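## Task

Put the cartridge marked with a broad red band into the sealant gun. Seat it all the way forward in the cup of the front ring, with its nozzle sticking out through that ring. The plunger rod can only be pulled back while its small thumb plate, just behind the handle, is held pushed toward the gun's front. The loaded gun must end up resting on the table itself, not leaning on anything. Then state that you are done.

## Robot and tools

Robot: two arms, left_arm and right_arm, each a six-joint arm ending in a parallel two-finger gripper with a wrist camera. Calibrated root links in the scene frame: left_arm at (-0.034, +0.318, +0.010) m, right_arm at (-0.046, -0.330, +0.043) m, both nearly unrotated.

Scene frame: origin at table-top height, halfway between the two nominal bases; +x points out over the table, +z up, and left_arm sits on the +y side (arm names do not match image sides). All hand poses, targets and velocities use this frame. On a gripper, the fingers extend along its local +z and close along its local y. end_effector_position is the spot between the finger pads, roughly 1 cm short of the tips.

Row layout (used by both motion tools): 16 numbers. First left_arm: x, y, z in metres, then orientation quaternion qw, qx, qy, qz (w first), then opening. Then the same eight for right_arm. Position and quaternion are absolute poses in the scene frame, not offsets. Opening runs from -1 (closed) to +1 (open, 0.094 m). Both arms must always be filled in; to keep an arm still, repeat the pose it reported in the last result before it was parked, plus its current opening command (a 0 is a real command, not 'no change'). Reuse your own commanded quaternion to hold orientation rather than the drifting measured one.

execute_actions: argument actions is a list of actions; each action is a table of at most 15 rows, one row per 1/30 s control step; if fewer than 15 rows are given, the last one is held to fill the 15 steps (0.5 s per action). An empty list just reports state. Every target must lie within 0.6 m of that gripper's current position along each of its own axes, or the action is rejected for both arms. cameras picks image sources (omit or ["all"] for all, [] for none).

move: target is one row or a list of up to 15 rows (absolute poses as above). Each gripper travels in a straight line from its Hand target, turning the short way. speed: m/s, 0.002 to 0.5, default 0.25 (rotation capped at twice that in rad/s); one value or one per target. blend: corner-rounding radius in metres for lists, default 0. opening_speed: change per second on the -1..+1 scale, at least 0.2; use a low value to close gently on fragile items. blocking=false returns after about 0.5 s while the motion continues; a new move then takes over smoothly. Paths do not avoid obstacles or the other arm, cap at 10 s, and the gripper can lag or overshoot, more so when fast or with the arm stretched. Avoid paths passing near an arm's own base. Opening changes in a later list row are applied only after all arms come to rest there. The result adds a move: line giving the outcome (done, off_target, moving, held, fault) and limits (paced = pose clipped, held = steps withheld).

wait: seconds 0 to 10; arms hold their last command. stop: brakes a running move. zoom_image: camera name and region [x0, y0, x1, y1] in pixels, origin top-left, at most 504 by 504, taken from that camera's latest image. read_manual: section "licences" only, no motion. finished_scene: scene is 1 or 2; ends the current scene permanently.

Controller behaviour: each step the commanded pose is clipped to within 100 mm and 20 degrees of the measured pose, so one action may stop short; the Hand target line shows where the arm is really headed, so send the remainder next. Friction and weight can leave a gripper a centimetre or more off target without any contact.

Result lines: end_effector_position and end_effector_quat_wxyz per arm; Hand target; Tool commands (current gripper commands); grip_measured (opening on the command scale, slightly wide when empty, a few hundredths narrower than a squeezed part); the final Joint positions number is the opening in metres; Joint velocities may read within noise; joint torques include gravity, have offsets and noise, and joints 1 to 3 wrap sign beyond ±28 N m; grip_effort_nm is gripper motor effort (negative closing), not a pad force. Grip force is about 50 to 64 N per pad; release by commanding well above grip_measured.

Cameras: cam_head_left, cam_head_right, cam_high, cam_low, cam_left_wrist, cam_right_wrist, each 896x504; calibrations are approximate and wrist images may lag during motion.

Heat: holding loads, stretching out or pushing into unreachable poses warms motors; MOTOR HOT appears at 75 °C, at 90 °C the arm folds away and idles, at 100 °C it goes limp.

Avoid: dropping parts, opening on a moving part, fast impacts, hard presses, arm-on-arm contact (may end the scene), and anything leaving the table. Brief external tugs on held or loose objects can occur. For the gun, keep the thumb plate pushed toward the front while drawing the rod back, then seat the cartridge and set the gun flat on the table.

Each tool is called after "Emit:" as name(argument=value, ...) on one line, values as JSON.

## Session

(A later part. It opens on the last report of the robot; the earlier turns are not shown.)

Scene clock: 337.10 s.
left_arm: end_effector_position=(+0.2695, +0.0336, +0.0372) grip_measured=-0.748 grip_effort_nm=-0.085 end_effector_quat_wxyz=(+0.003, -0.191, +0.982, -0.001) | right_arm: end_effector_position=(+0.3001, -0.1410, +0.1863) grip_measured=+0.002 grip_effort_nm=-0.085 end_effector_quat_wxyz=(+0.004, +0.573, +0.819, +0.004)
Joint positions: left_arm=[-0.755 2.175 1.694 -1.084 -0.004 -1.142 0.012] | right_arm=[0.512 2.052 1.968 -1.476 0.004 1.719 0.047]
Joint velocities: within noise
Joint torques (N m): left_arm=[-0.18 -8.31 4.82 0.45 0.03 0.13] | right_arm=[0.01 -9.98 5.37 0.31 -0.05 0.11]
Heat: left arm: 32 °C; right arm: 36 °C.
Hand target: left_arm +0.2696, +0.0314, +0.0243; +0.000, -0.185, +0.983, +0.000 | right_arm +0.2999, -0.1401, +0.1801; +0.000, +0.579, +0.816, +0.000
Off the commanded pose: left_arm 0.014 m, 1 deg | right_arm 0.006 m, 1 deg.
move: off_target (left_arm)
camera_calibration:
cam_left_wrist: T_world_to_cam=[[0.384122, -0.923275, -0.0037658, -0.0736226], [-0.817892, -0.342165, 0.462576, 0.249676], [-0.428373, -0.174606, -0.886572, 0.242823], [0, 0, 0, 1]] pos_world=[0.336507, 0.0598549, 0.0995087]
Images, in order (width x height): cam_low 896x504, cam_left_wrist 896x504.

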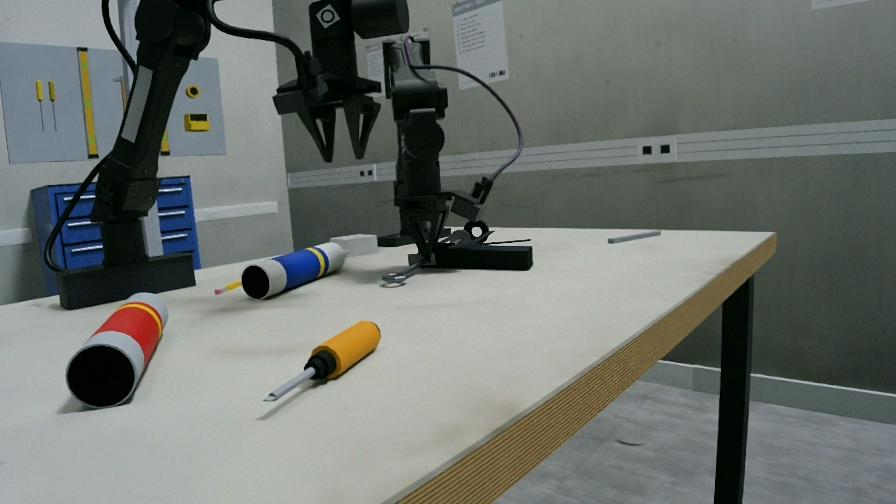

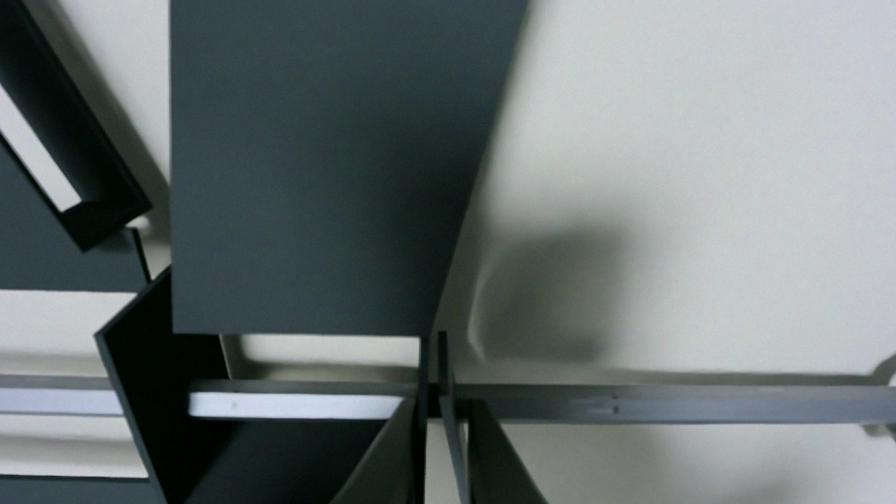

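Emit:
move(target=[[0.2695,0.0305, 0.026, 0, -0.1822, 0.9833, 0, -0.97, 0.30, -0.14, 0.18, 0, 0.5786, 0.8156, 0, 0.0]], speed=0.03, opening_speed=0.25, cameras=["cam_left_wrist","cam_low"])

Emit:
zoom_image(camera="cam_low", region=[400, 220, 460, 290])

Scene clock: 349.87 s.
left_arm: end_effector_position=(+0.2687, +0.0351, +0.0368) grip_measured=-0.874 grip_effort_nm=-1.009 end_effector_quat_wxyz=(+0.003, -0.186, +0.983, +0.002) | right_arm: end_effector_position=(+0.3001, -0.1410, +0.1863) grip_measured=+0.002 grip_effort_nm=-0.090 end_effector_quat_wxyz=(+0.004, +0.573, +0.819, +0.004)
Joint positions: left_arm=[-0.755 2.175 1.692 -1.089 -0.007 -1.131 0.006] | right_arm=[0.512 2.052 1.968 -1.476 0.004 1.719 0.047]
Joint velocities: within noise
Joint torques (N m): left_arm=[-0.38 -8.24 5.24 0.39 0.02 0.08] | right_arm=[0.01 -9.98 5.37 0.3 -0.05 0.12]
Heat: left arm: 32 °C; right arm: 36 °C.
Hand target: left_arm +0.2695, +0.0313, +0.0261; +0.001, -0.180, +0.984, +0.001 | right_arm +0.2999, -0.1401, +0.1801; +0.000, +0.579, +0.816, +0.000
Off the commanded pose: left_arm 0.012 m, 1 deg | right_arm 0.006 m, 1 deg.
move: off_target (left_arm)
camera_calibration:
cam_left_wrist: T_world_to_cam=[[0.374177, -0.927296, -0.0106899, -0.0688557], [-0.820433, -0.336386, 0.462314, 0.250201], [-0.432298, -0.164217, -0.886652, 0.243104], [0, 0, 0, 1]] pos_world=[0.336131, 0.0602366, 0.0991408]
Images, in order (width x height): cam_low 896x504, cam_left_wrist 896x504.

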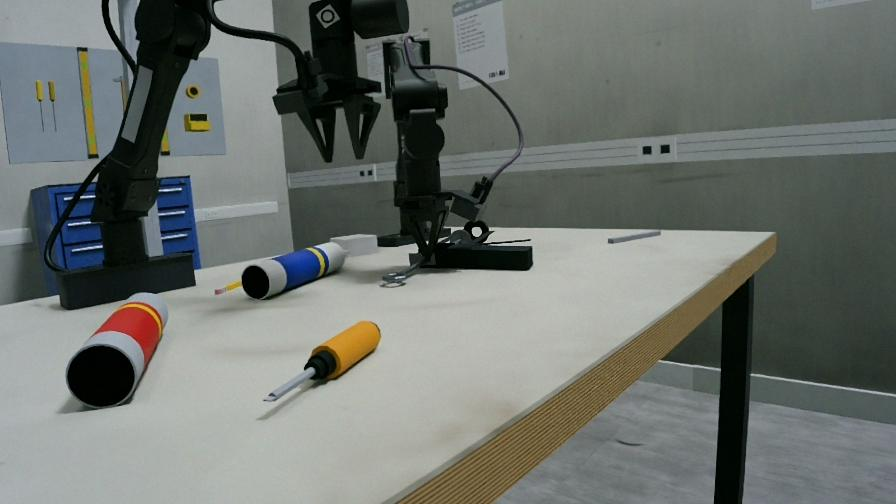

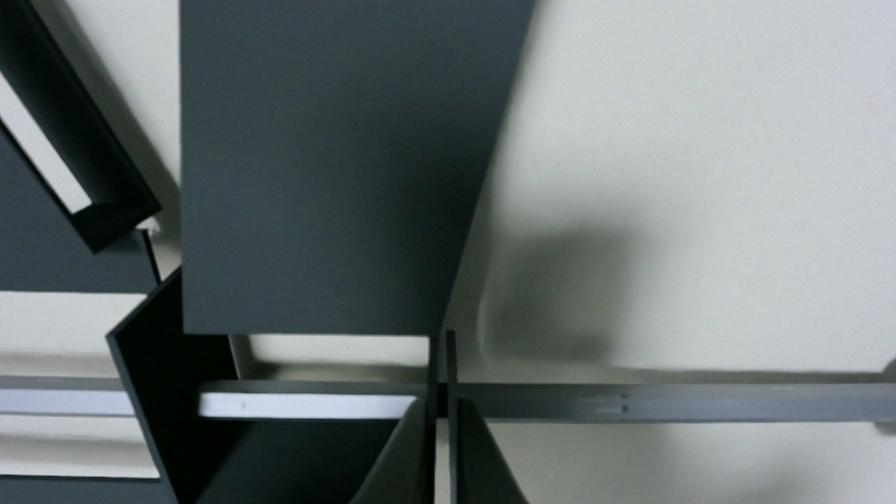

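Scaled by 7.200 from the camera's 896x504 image, which has a finer 1280x720 frame.

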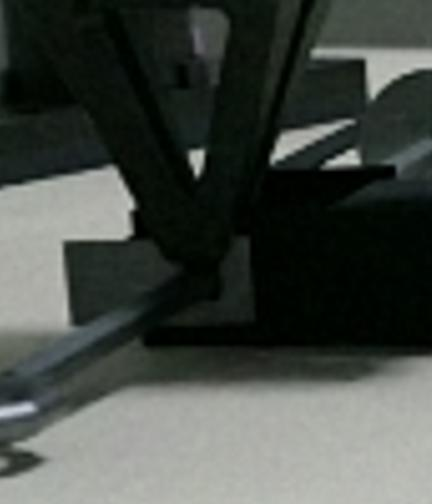

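Emit:
move(target=[[0.2695,0.0305, 0.026, 0, -0.1822, 0.9833, 0, -0.97, 0.310, -0.066, 0.10, -0.1073, 0.5644, 0.8150, 0.0744, -0.3]], speed=0.12)

Scene clock: 372.93 s.
left_arm: end_effector_position=(+0.2687, +0.0351, +0.0368) grip_measured=-0.874 grip_effort_nm=-1.023 end_effector_quat_wxyz=(+0.003, -0.186, +0.983, +0.002) | right_arm: end_effector_position=(+0.3067, -0.1122, +0.1444) grip_measured=-0.298 grip_effort_nm=-0.090 end_effector_quat_wxyz=(-0.045, +0.572, +0.819, +0.032)
Joint positions: left_arm=[-0.755 2.175 1.692 -1.089 -0.007 -1.131 0.006] | right_arm=[0.516 2.116 1.894 -1.33 -0.109 1.724 0.033]
Joint velocities: within noise
Joint torques (N m): left_arm=[-0.4 -8.39 5.26 0.43 0.04 0.09] | right_arm=[-0.1 -11.69 6.37 0.18 -0.06 -0.02]
Heat: left arm: 32 °C; right arm: 36 °C.
Hand target: left_arm +0.2692, +0.0311, +0.0262; +0.000, -0.182, +0.983, +0.000 | right_arm +0.3064, -0.1128, +0.1457; -0.044, +0.572, +0.818, +0.032
Off the commanded pose: left_arm 0.012 m, 1 deg | right_arm 0.064 m, 9 deg.
move: held (right_arm; a check stopped the path), off_target (left_arm; braked when a check withheld steps of right_arm); limits=held
pose unreachable (right arm): on one or more control steps of this call, first in action 0 (counted from 0), this arm could not follow its commanded pose, so it was not sent that pose on those steps. It may still have moved: this result reports where it is.
cause: moving toward the commanded pose would bring a part of the arm too close to another arm (this arm's fingers and the left arm's wrist (the part past joint 4), along the way the arms are being sent, or toward where that arm still pushes).
camera_calibration:
cam_left_wrist: T_world_to_cam=[[0.374177, -0.927296, -0.0106899, -0.0688557], [-0.820433, -0.336386, 0.462314, 0.250201], [-0.432298, -0.164217, -0.886652, 0.243104], [0, 0, 0, 1]] pos_world=[0.336131, 0.0602366, 0.0991408]
cam_right_wrist: T_world_to_cam=[[-0.943071, -0.332443, 0.0099769, 0.250913], [-0.282386, 0.816198, 0.504062, 0.145473], [-0.175715, 0.472549, -0.86361, 0.314219], [0, 0, 0, 1]] pos_world=[0.332921, -0.183804, 0.195532]

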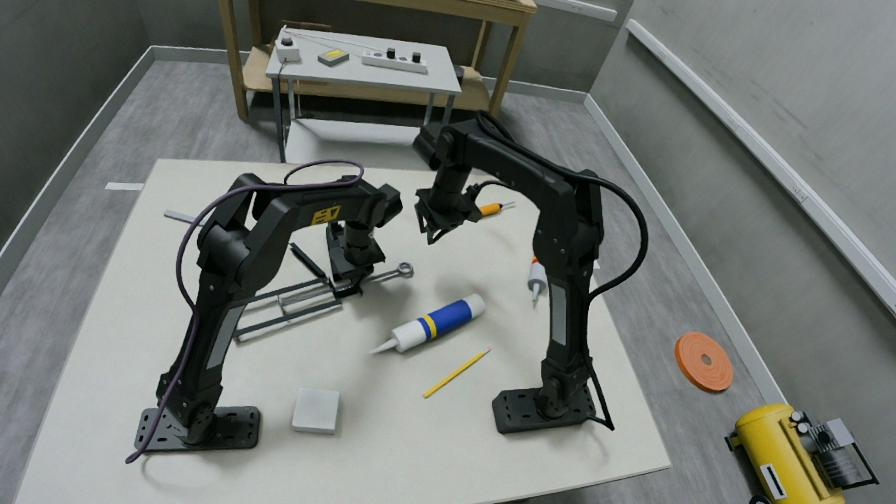

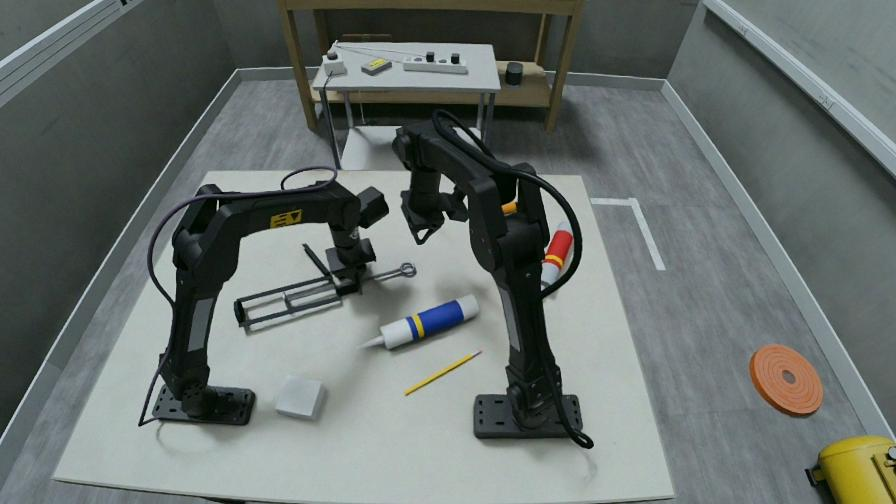

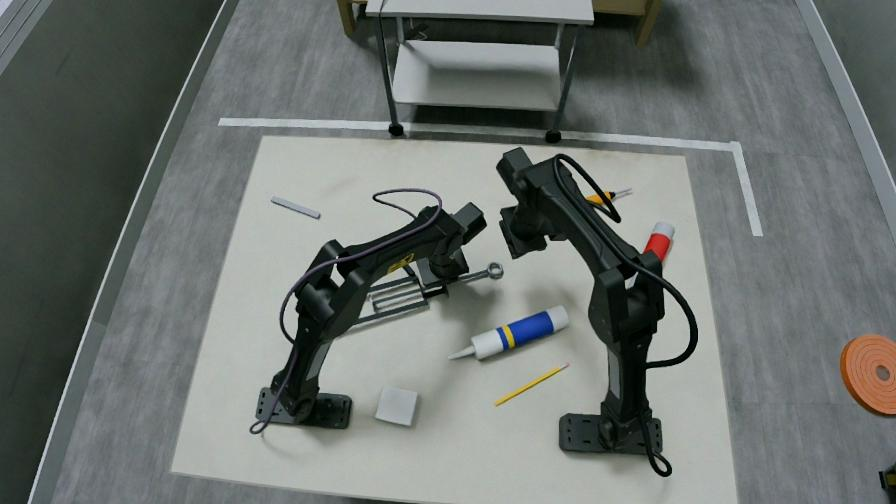

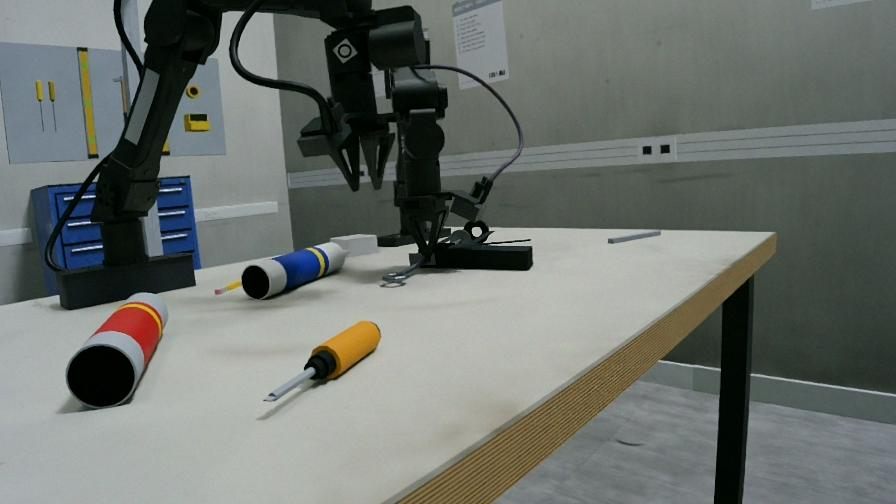

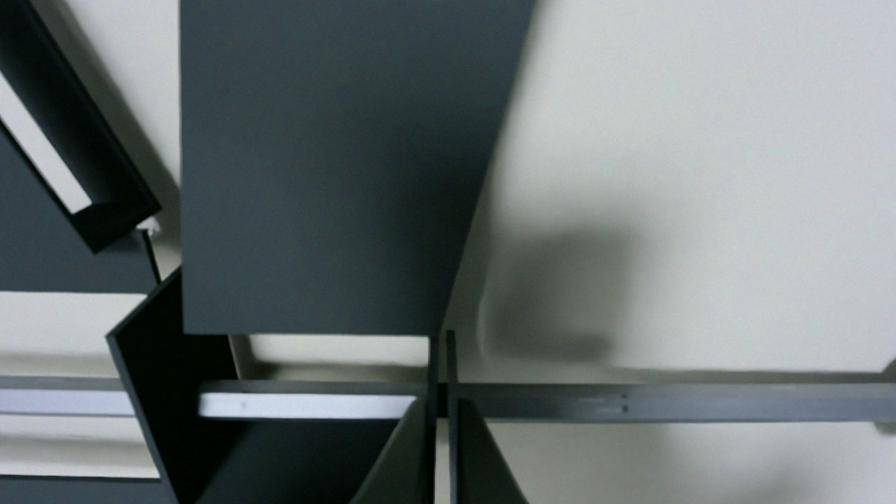

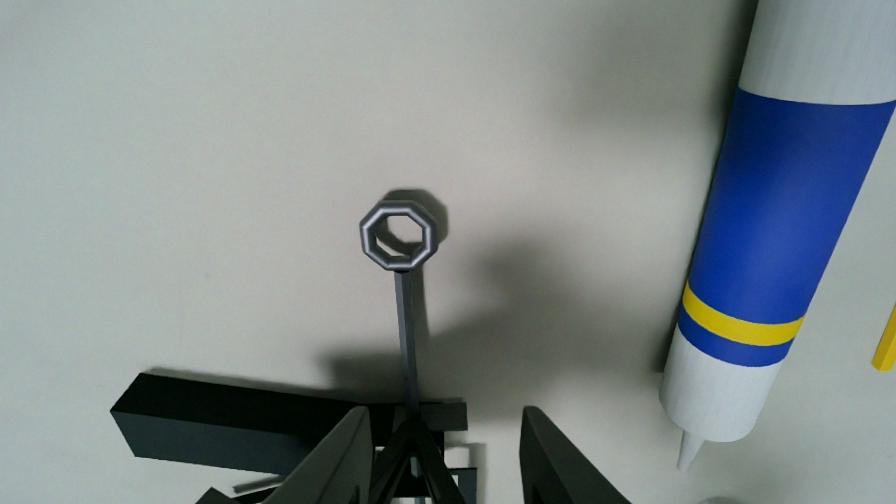

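Emit:
move(target=[[0.2695,0.0305, 0.026, 0, -0.1822, 0.9833, 0, -0.97, 0.321, -0.094, 0.10, -0.1073, 0.5644, 0.8150, 0.0744, 0.1]], speed=0.12, cameras=["cam_right_wrist","cam_low"])

Scene clock: 391.83 s.
left_arm: end_effector_position=(+0.2687, +0.0351, +0.0368) grip_measured=-0.874 grip_effort_nm=-1.018 end_effector_quat_wxyz=(+0.003, -0.186, +0.983, +0.002) | right_arm: end_effector_position=(+0.3209, -0.0921, +0.1085) grip_measured=+0.098 grip_effort_nm=0.134 end_effector_quat_wxyz=(-0.100, +0.571, +0.811, +0.078)
Joint positions: left_arm=[-0.755 2.175 1.692 -1.089 -0.007 -1.131 0.006] | right_arm=[0.484 2.188 1.847 -1.184 -0.25 1.702 0.052]
Joint velocities: within noise
Joint torques (N m): left_arm=[-0.34 -8.39 5.38 0.41 0.09 0.05] | right_arm=[-0.44 -11.04 5.44 0.39 -0.23 -0.17]
Heat: left arm: 32 °C; right arm: 35 °C.
Hand target: left_arm +0.2692, +0.0308, +0.0262; +0.000, -0.182, +0.983, +0.000 | right_arm +0.3202, -0.0929, +0.1005; -0.107, +0.567, +0.813, +0.075
Off the commanded pose: left_arm 0.012 m, 1 deg | right_arm 0.009 m, 1 deg.
move: off_target (left_arm)
camera_calibration:
cam_right_wrist: T_world_to_cam=[[-0.945005, -0.327053, 0.00157345, 0.273367], [-0.2551, 0.740093, 0.622243, 0.122622], [-0.204671, 0.587621, -0.782823, 0.287364], [0, 0, 0, 1]] pos_world=[0.348429, -0.170207, 0.148225]
Images, in order (width x height): cam_low 896x504, cam_right_wrist 896x504.

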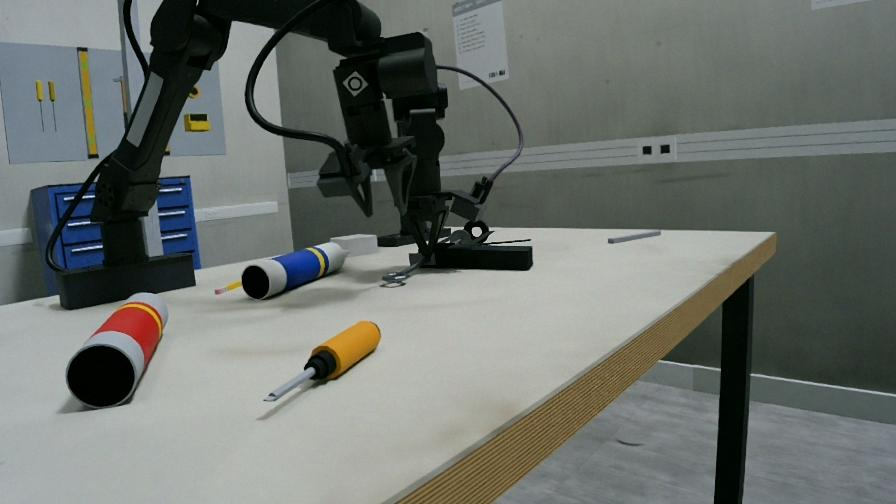

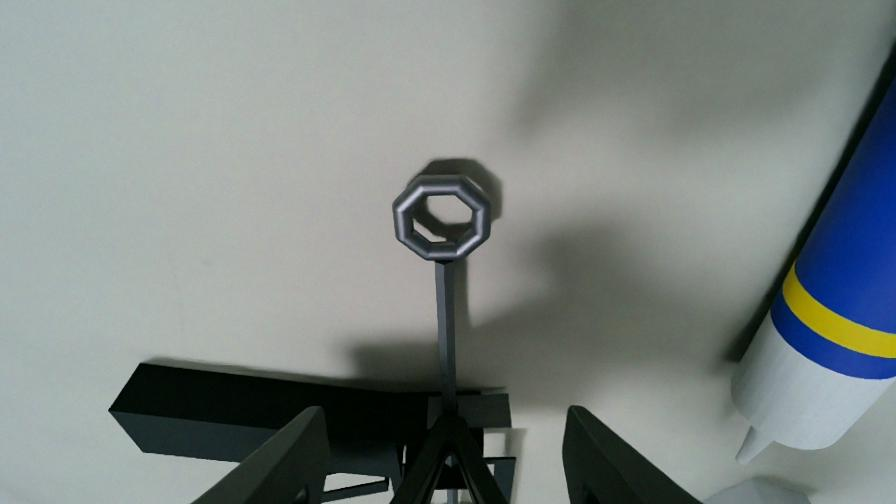

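Emit:
move(target=[[0.2695,0.0305, 0.026, 0, -0.1822, 0.9833, 0, -0.97, 0.321, -0.089, 0.05, -0.1073, 0.5644, 0.8150, 0.0744, 0.1],[0.2695,0.0305, 0.026, 0, -0.1822, 0.9833, 0, -0.97, 0.321, -0.088, 0.018, -0.1073, 0.5644, 0.8150, 0.0744, 0.1]], speed=0.07, cameras=["cam_right_wrist","cam_low","cam_left_wrist"])

Emit:
zoom_image(camera="cam_low", region=[340, 190, 480, 300])

Scene clock: 409.97 s.
left_arm: end_effector_position=(+0.2687, +0.0351, +0.0368) grip_measured=-0.874 grip_effort_nm=-1.018 end_effector_quat_wxyz=(+0.003, -0.186, +0.983, +0.002) | right_arm: end_effector_position=(+0.3247, -0.0902, +0.0270) grip_measured=+0.098 grip_effort_nm=0.134 end_effector_quat_wxyz=(-0.100, +0.570, +0.812, +0.079)
Joint positions: left_arm=[-0.755 2.175 1.692 -1.089 -0.007 -1.131 0.006] | right_arm=[0.484 2.283 1.672 -0.913 -0.25 1.701 0.052]
Joint velocities: within noise
Joint torques (N m): left_arm=[-0.4 -8.25 5.31 0.42 0.05 0.05] | right_arm=[0.36 -11.29 5.14 0.4 -0.22 -0.13]
Heat: left arm: 32 °C; right arm: 34 °C.
Hand target: left_arm +0.2692, +0.0308, +0.0262; +0.000, -0.182, +0.983, +0.000 | right_arm +0.3199, -0.0887, +0.0181; -0.107, +0.564, +0.815, +0.074
Off the commanded pose: left_arm 0.012 m, 1 deg | right_arm 0.010 m, 1 deg.
move: off_target (left_arm)
camera_calibration:
cam_left_wrist: T_world_to_cam=[[0.374177, -0.927296, -0.0106899, -0.0688557], [-0.820433, -0.336386, 0.462314, 0.250201], [-0.432298, -0.164217, -0.886652, 0.243104], [0, 0, 0, 1]] pos_world=[0.336131, 0.0602366, 0.0991408]
cam_right_wrist: T_world_to_cam=[[-0.944519, -0.328456, -0.000331948, 0.277424], [-0.257279, 0.73921, 0.622396, 0.173485], [-0.204185, 0.58795, -0.782702, 0.223098], [0, 0, 0, 1]] pos_world=[0.352219, -0.168291, 0.0667353]
Images, in order (width x height): cam_low 896x504, cam_left_wrist 896x504, cam_right_wrist 896x504.

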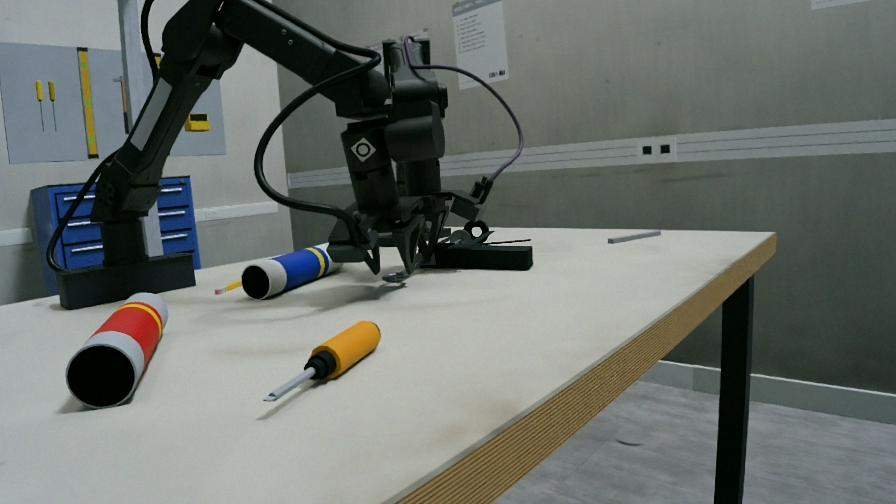

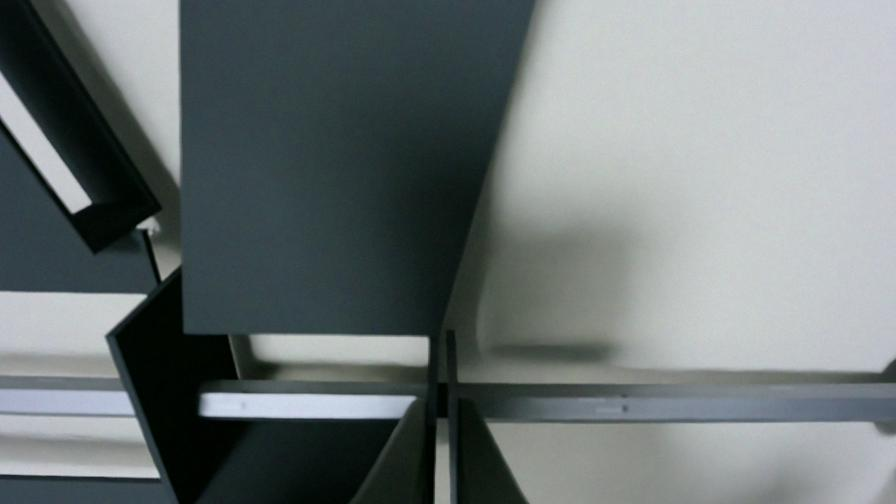

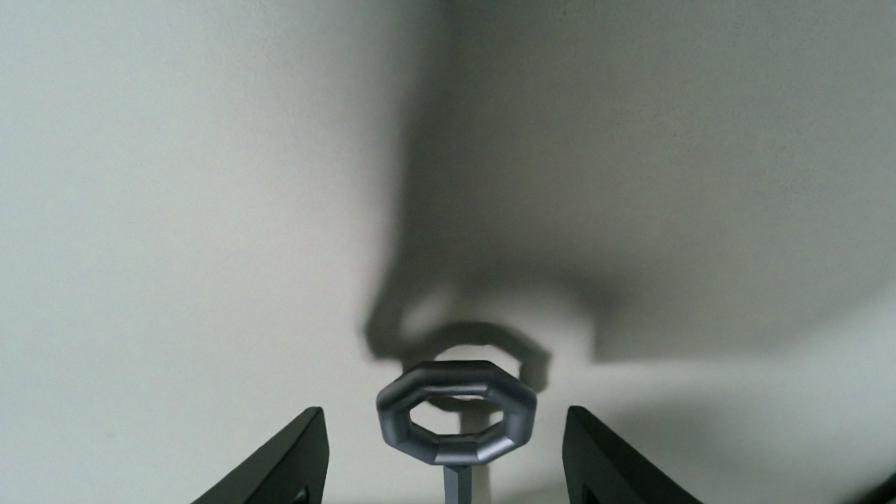

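Scaled by 3.600 from the camera's 896x504 image, which has a finer 1280x720 frame.

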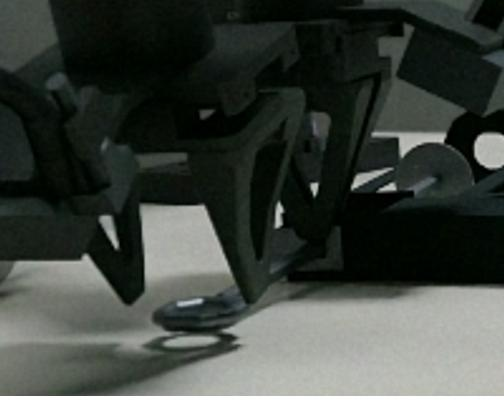

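Emit:
move(target=[[0.2695,0.0305, 0.026, 0, -0.1822, 0.9833, 0, -0.97, 0.3185, -0.081, 0.014, -0.1073, 0.5644, 0.8150, 0.0744, 0.1]], speed=0.04, cameras=["cam_right_wrist","cam_low"])

Emit:
zoom_image(camera="cam_low", region=[340, 190, 480, 300])

Scene clock: 424.67 s.
left_arm: end_effector_position=(+0.2687, +0.0351, +0.0368) grip_measured=-0.874 grip_effort_nm=-1.028 end_effector_quat_wxyz=(+0.003, -0.186, +0.983, +0.002) | right_arm: end_effector_position=(+0.3206, -0.0806, +0.0240) grip_measured=+0.098 grip_effort_nm=0.139 end_effector_quat_wxyz=(-0.100, +0.560, +0.818, +0.080)
Joint positions: left_arm=[-0.755 2.175 1.692 -1.089 -0.007 -1.131 0.006] | right_arm=[0.507 2.291 1.672 -0.9 -0.252 1.701 0.052]
Joint velocities: within noise
Joint torques (N m): left_arm=[-0.35 -8.29 5.37 0.41 0.08 0.05] | right_arm=[0.43 -11 5.44 0.4 -0.22 0.06]
Heat: left arm: 33 °C; right arm: 34 °C.
Hand target: left_arm +0.2692, +0.0308, +0.0262; +0.000, -0.182, +0.983, +0.000 | right_arm +0.3162, -0.0786, +0.0142; -0.108, +0.562, +0.817, +0.074
Off the commanded pose: left_arm 0.012 m, 1 deg | right_arm 0.010 m, 1 deg.
move: off_target (left_arm)
camera_calibration:
cam_right_wrist: T_world_to_cam=[[-0.936678, -0.350162, -0.00468267, 0.272612], [-0.276345, 0.730873, 0.624066, 0.17262], [-0.215102, 0.585843, -0.781358, 0.21757], [0, 0, 0, 1]] pos_world=[0.349852, -0.158167, 0.0635505]
Images, in order (width x height): cam_low 896x504, cam_right_wrist 896x504.

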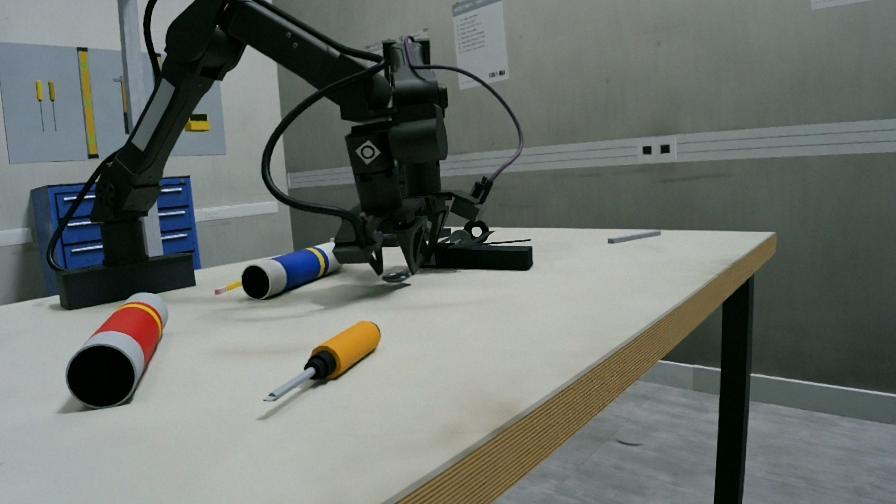

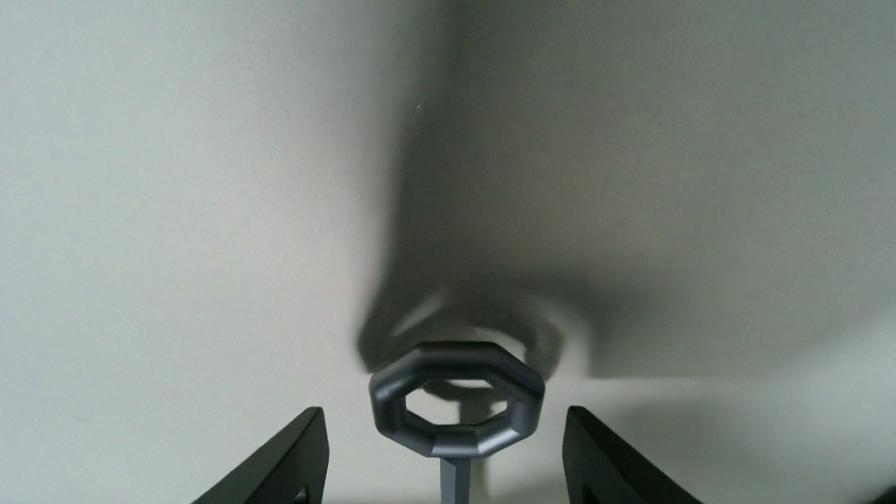

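Scaled by 3.600 from the camera's 896x504 image, which has a finer 1280x720 frame.

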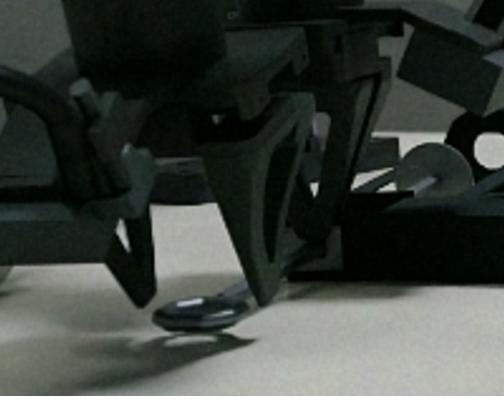

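Emit:
move(target=[[0.2695,0.0305, 0.026, 0, -0.1822, 0.9833, 0, -0.97, 0.3125, -0.070, 0.014, -0.1073, 0.5644, 0.8150, 0.0744, 0.1]], speed=0.04, cameras=["cam_right_wrist","cam_low"])

Emit:
zoom_image(camera="cam_low", region=[340, 190, 480, 300])

Scene clock: 442.67 s.
left_arm: end_effector_position=(+0.2687, +0.0351, +0.0368) grip_measured=-0.874 grip_effort_nm=-1.018 end_effector_quat_wxyz=(+0.003, -0.186, +0.983, +0.002) | right_arm: end_effector_position=(+0.3175, -0.0715, +0.0242) grip_measured=+0.098 grip_effort_nm=0.134 end_effector_quat_wxyz=(-0.099, +0.556, +0.821, +0.083)
Joint positions: left_arm=[-0.755 2.175 1.692 -1.089 -0.007 -1.131 0.006] | right_arm=[0.529 2.291 1.672 -0.89 -0.252 1.715 0.052]
Joint velocities: within noise
Joint torques (N m): left_arm=[-0.43 -8.27 5.45 0.4 0.03 0.09] | right_arm=[0.44 -11.15 5.22 0.43 -0.19 0.13]
Heat: left arm: 33 °C; right arm: 36 °C.
Hand target: left_arm +0.2692, +0.0308, +0.0262; +0.000, -0.182, +0.983, +0.000 | right_arm +0.3127, -0.0705, +0.0142; -0.106, +0.561, +0.817, +0.075
Off the commanded pose: left_arm 0.012 m, 1 deg | right_arm 0.011 m, 2 deg.
move: off_target (left_arm, right_arm)
camera_calibration:
cam_right_wrist: T_world_to_cam=[[-0.933751, -0.357728, -0.0117963, 0.271535], [-0.286027, 0.725972, 0.625423, 0.167699], [-0.215167, 0.587364, -0.780197, 0.211776], [0, 0, 0, 1]] pos_world=[0.347079, -0.148999, 0.0635475]
Images, in order (width x height): cam_low 896x504, cam_right_wrist 896x504.

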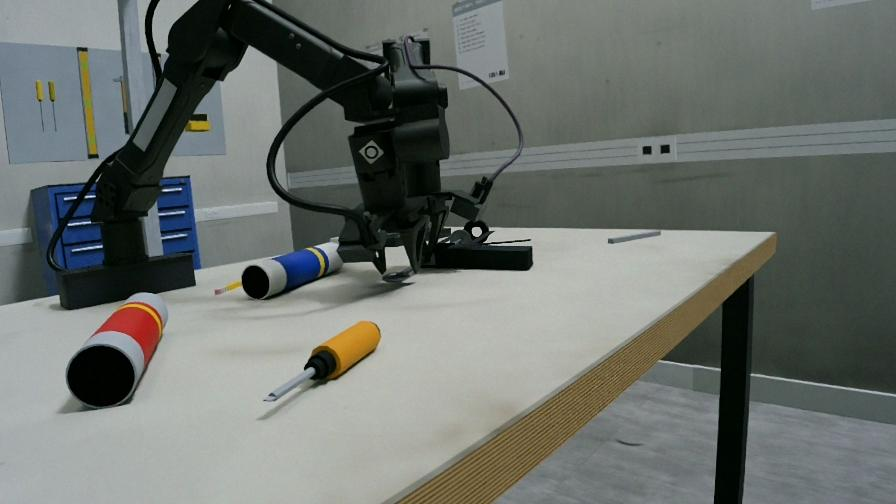

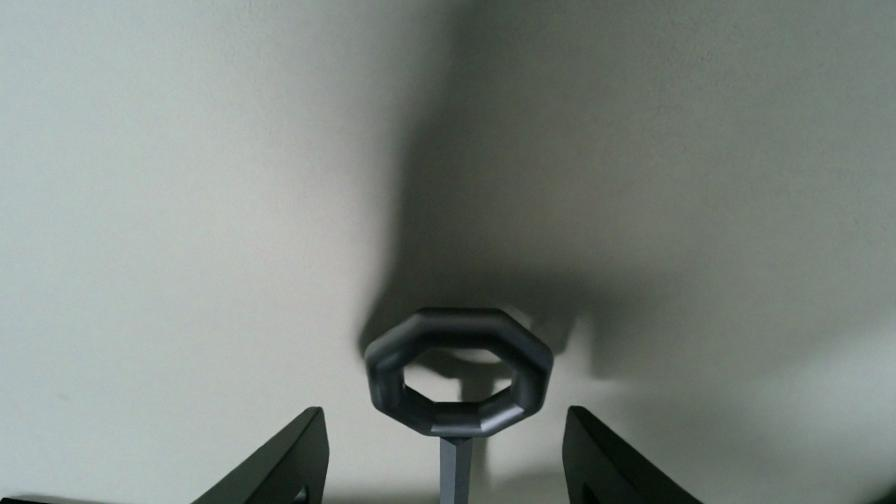

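Scaled by 3.600 from the camera's 896x504 image, which has a finer 1280x720 frame.

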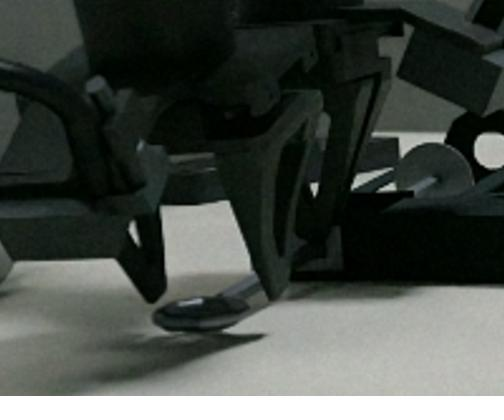

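Emit:
move(target=[[0.2695,0.0305, 0.026, 0, -0.1822, 0.9833, 0, -0.97, 0.3085, -0.062, 0.016, -0.1073, 0.5644, 0.8150, 0.0744, 0.1]], speed=0.04, cameras=["cam_right_wrist","cam_low","cam_head_left","cam_high"])

Emit:
zoom_image(camera="cam_low", region=[340, 190, 480, 300])

Emit:
zoom_image(camera="cam_head_left", region=[280, 160, 480, 330])

Scene clock: 454.10 s.
left_arm: end_effector_position=(+0.2687, +0.0351, +0.0368) grip_measured=-0.874 grip_effort_nm=-1.023 end_effector_quat_wxyz=(+0.003, -0.186, +0.983, +0.002) | right_arm: end_effector_position=(+0.3119, -0.0638, +0.0242) grip_measured=+0.098 grip_effort_nm=0.134 end_effector_quat_wxyz=(-0.101, +0.559, +0.819, +0.080)
Joint positions: left_arm=[-0.755 2.175 1.692 -1.089 -0.007 -1.131 0.006] | right_arm=[0.55 2.291 1.672 -0.89 -0.252 1.744 0.052]
Joint velocities: within noise
Joint torques (N m): left_arm=[-0.24 -8.25 5.33 0.39 0.05 0.06] | right_arm=[0.43 -11.32 5.61 0.4 -0.18 0.14]
Heat: left arm: 33 °C; right arm: 36 °C.
Hand target: left_arm +0.2692, +0.0308, +0.0262; +0.000, -0.182, +0.983, +0.000 | right_arm +0.3083, -0.0623, +0.0162; -0.107, +0.564, +0.815, +0.074
Off the commanded pose: left_arm 0.012 m, 1 deg | right_arm 0.009 m, 1 deg.
move: off_target (left_arm)
camera_calibration:
cam_right_wrist: T_world_to_cam=[[-0.936184, -0.351484, -0.00434404, 0.270026], [-0.276677, 0.729199, 0.625874, 0.15775], [-0.216817, 0.587135, -0.779912, 0.206513], [0, 0, 0, 1]] pos_world=[0.341216, -0.141372, 0.0635031]
Images, in order (width x height): cam_head_left 896x504, cam_high 896x504, cam_low 896x504, cam_right_wrist 896x504.

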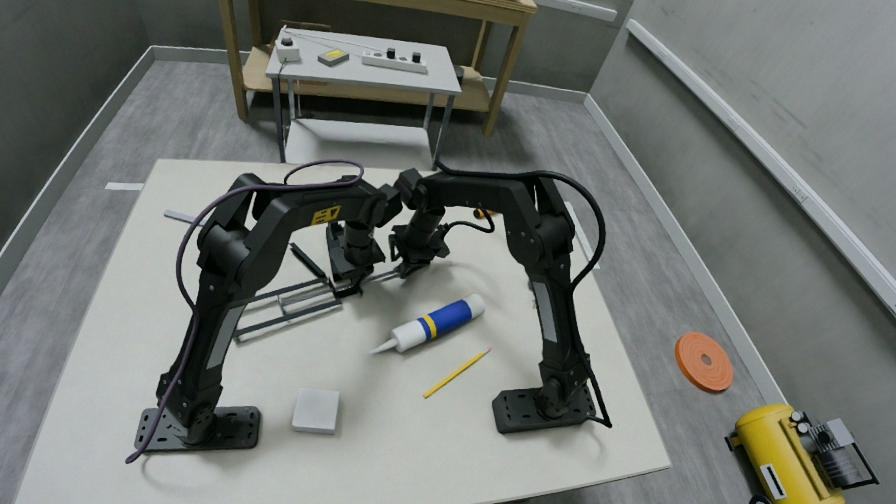

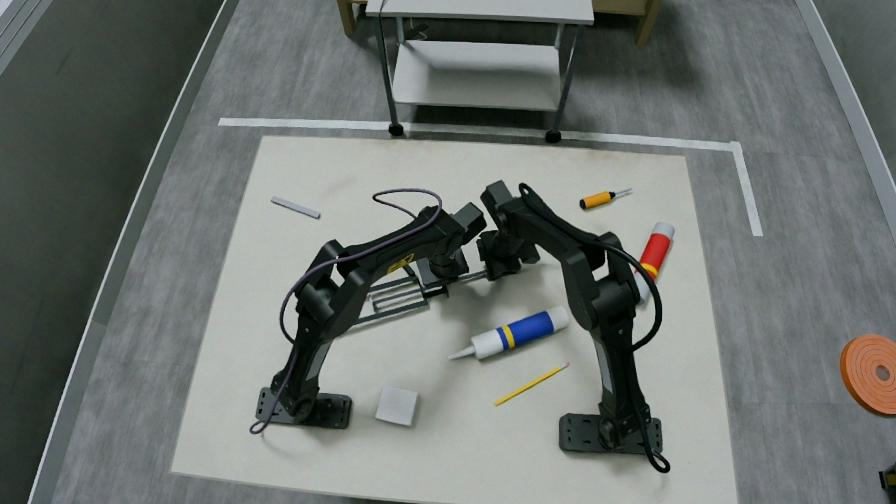

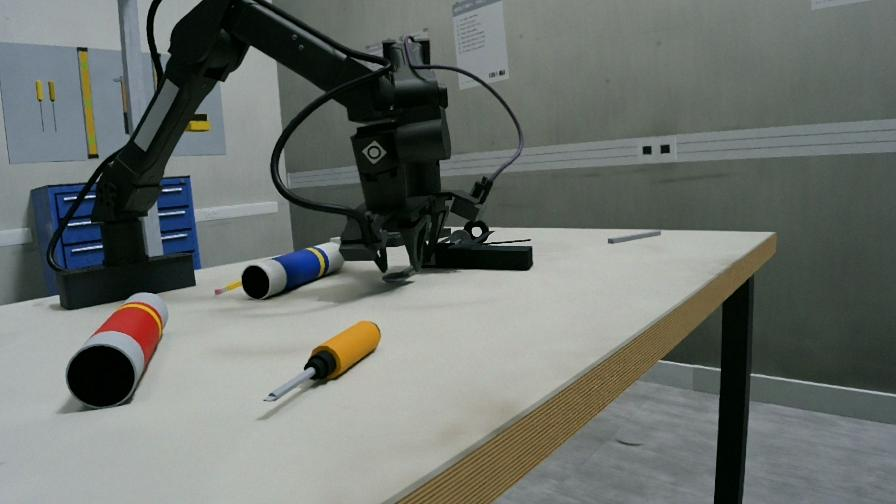

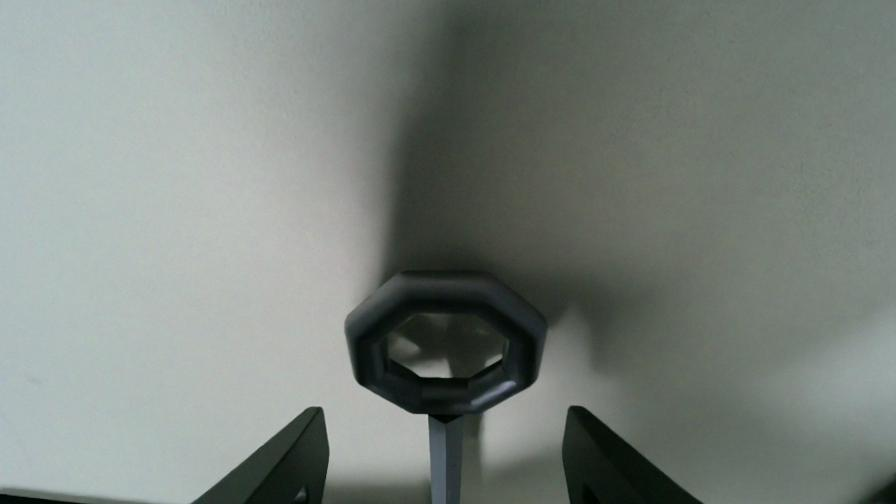

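Scaled by 3.600 from the camera's 896x504 image, which has a finer 1280x720 frame.

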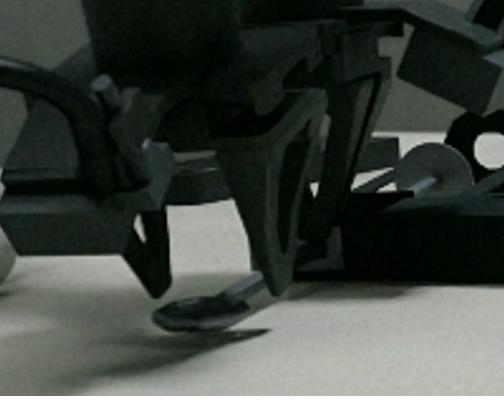

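Scaled by 2.520 from the camera's 896x504 image, which has a finer 1280x720 frame.

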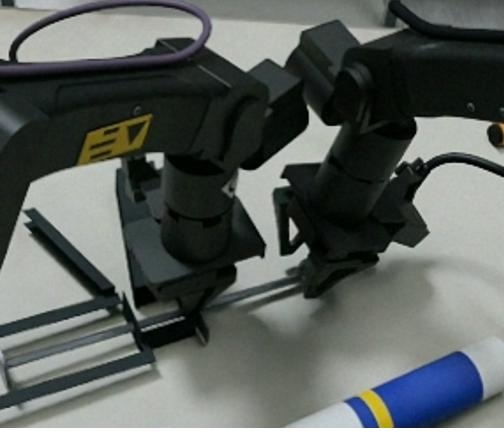

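Emit:
move(target=[[0.2695,0.0305, 0.026, 0, -0.1822, 0.9833, 0, -0.97, 0.3085, -0.062, 0.016, -0.1073, 0.5644, 0.8150, 0.0744, -0.88]], speed=0.04, opening_speed=0.5, cameras=["cam_right_wrist","cam_low"])

Emit:
zoom_image(camera="cam_low", region=[340, 190, 480, 300])

Scene clock: 470.20 s.
left_arm: end_effector_position=(+0.2687, +0.0351, +0.0368) grip_measured=-0.876 grip_effort_nm=-1.023 end_effector_quat_wxyz=(+0.003, -0.186, +0.983, +0.002) | right_arm: end_effector_position=(+0.3110, -0.0625, +0.0244) grip_measured=-0.878 grip_effort_nm=-0.090 end_effector_quat_wxyz=(-0.104, +0.563, +0.816, +0.080)
Joint positions: left_arm=[-0.755 2.175 1.692 -1.089 -0.007 -1.131 0.006] | right_arm=[0.552 2.291 1.672 -0.89 -0.257 1.755 0.006]
Joint velocities: within noise
Joint torques (N m): left_arm=[-0.43 -8.35 5.33 0.39 0.07 0.06] | right_arm=[0.4 -11.29 5.63 0.4 -0.14 0.13]
Heat: left arm: 33 °C; right arm: 37 °C.
Hand target: left_arm +0.2692, +0.0308, +0.0262; +0.000, -0.182, +0.983, +0.000 | right_arm +0.3080, -0.0619, +0.0161; -0.107, +0.568, +0.813, +0.073
Off the commanded pose: left_arm 0.012 m, 1 deg | right_arm 0.009 m, 1 deg.
move: off_target (left_arm)
camera_calibration:
cam_right_wrist: T_world_to_cam=[[-0.939169, -0.343454, -0.000735699, 0.271026], [-0.267298, 0.729574, 0.629503, 0.153518], [-0.215669, 0.591406, -0.776998, 0.205615], [0, 0, 0, 1]] pos_world=[0.339919, -0.14052, 0.0633214]
Images, in order (width x height): cam_low 896x504, cam_right_wrist 896x504.

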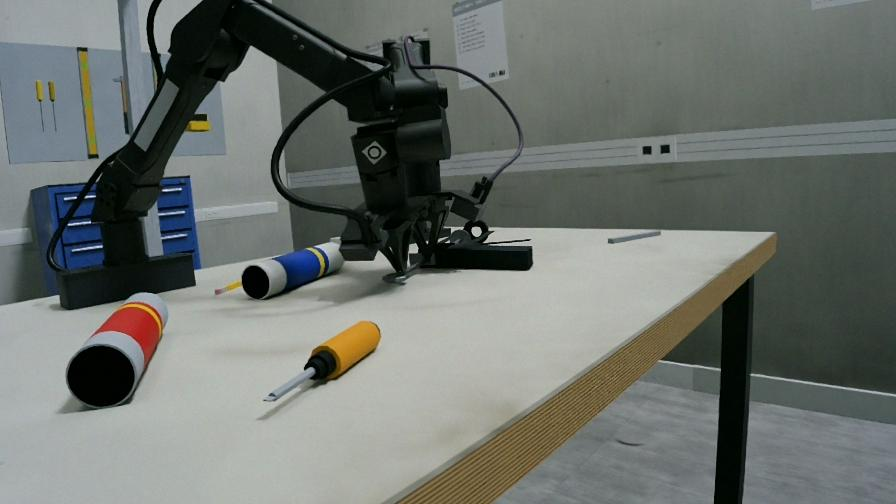

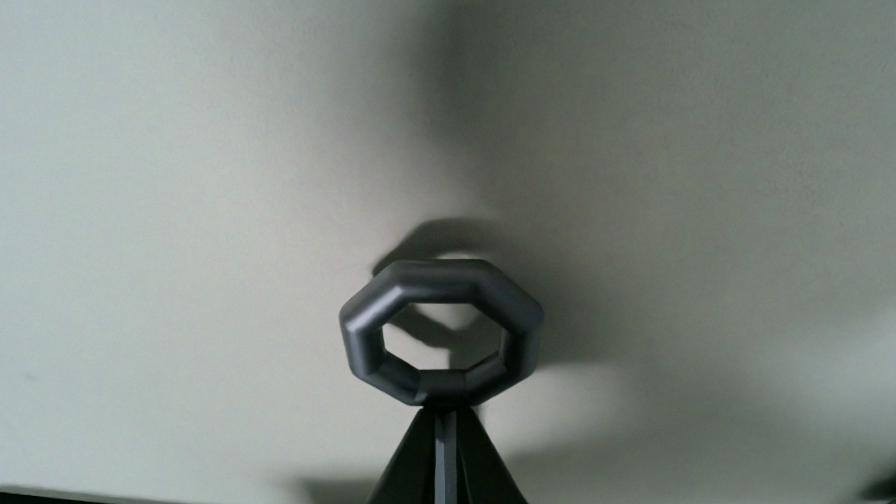

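Scaled by 3.600 from the camera's 896x504 image, which has a finer 1280x720 frame.

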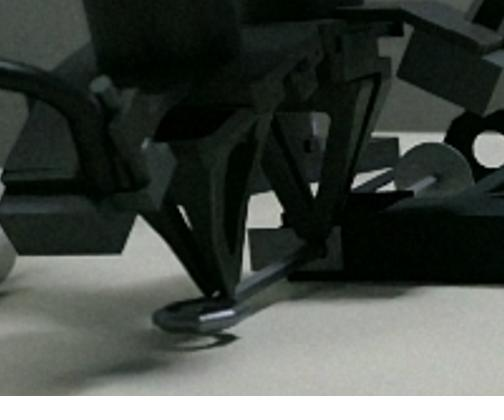

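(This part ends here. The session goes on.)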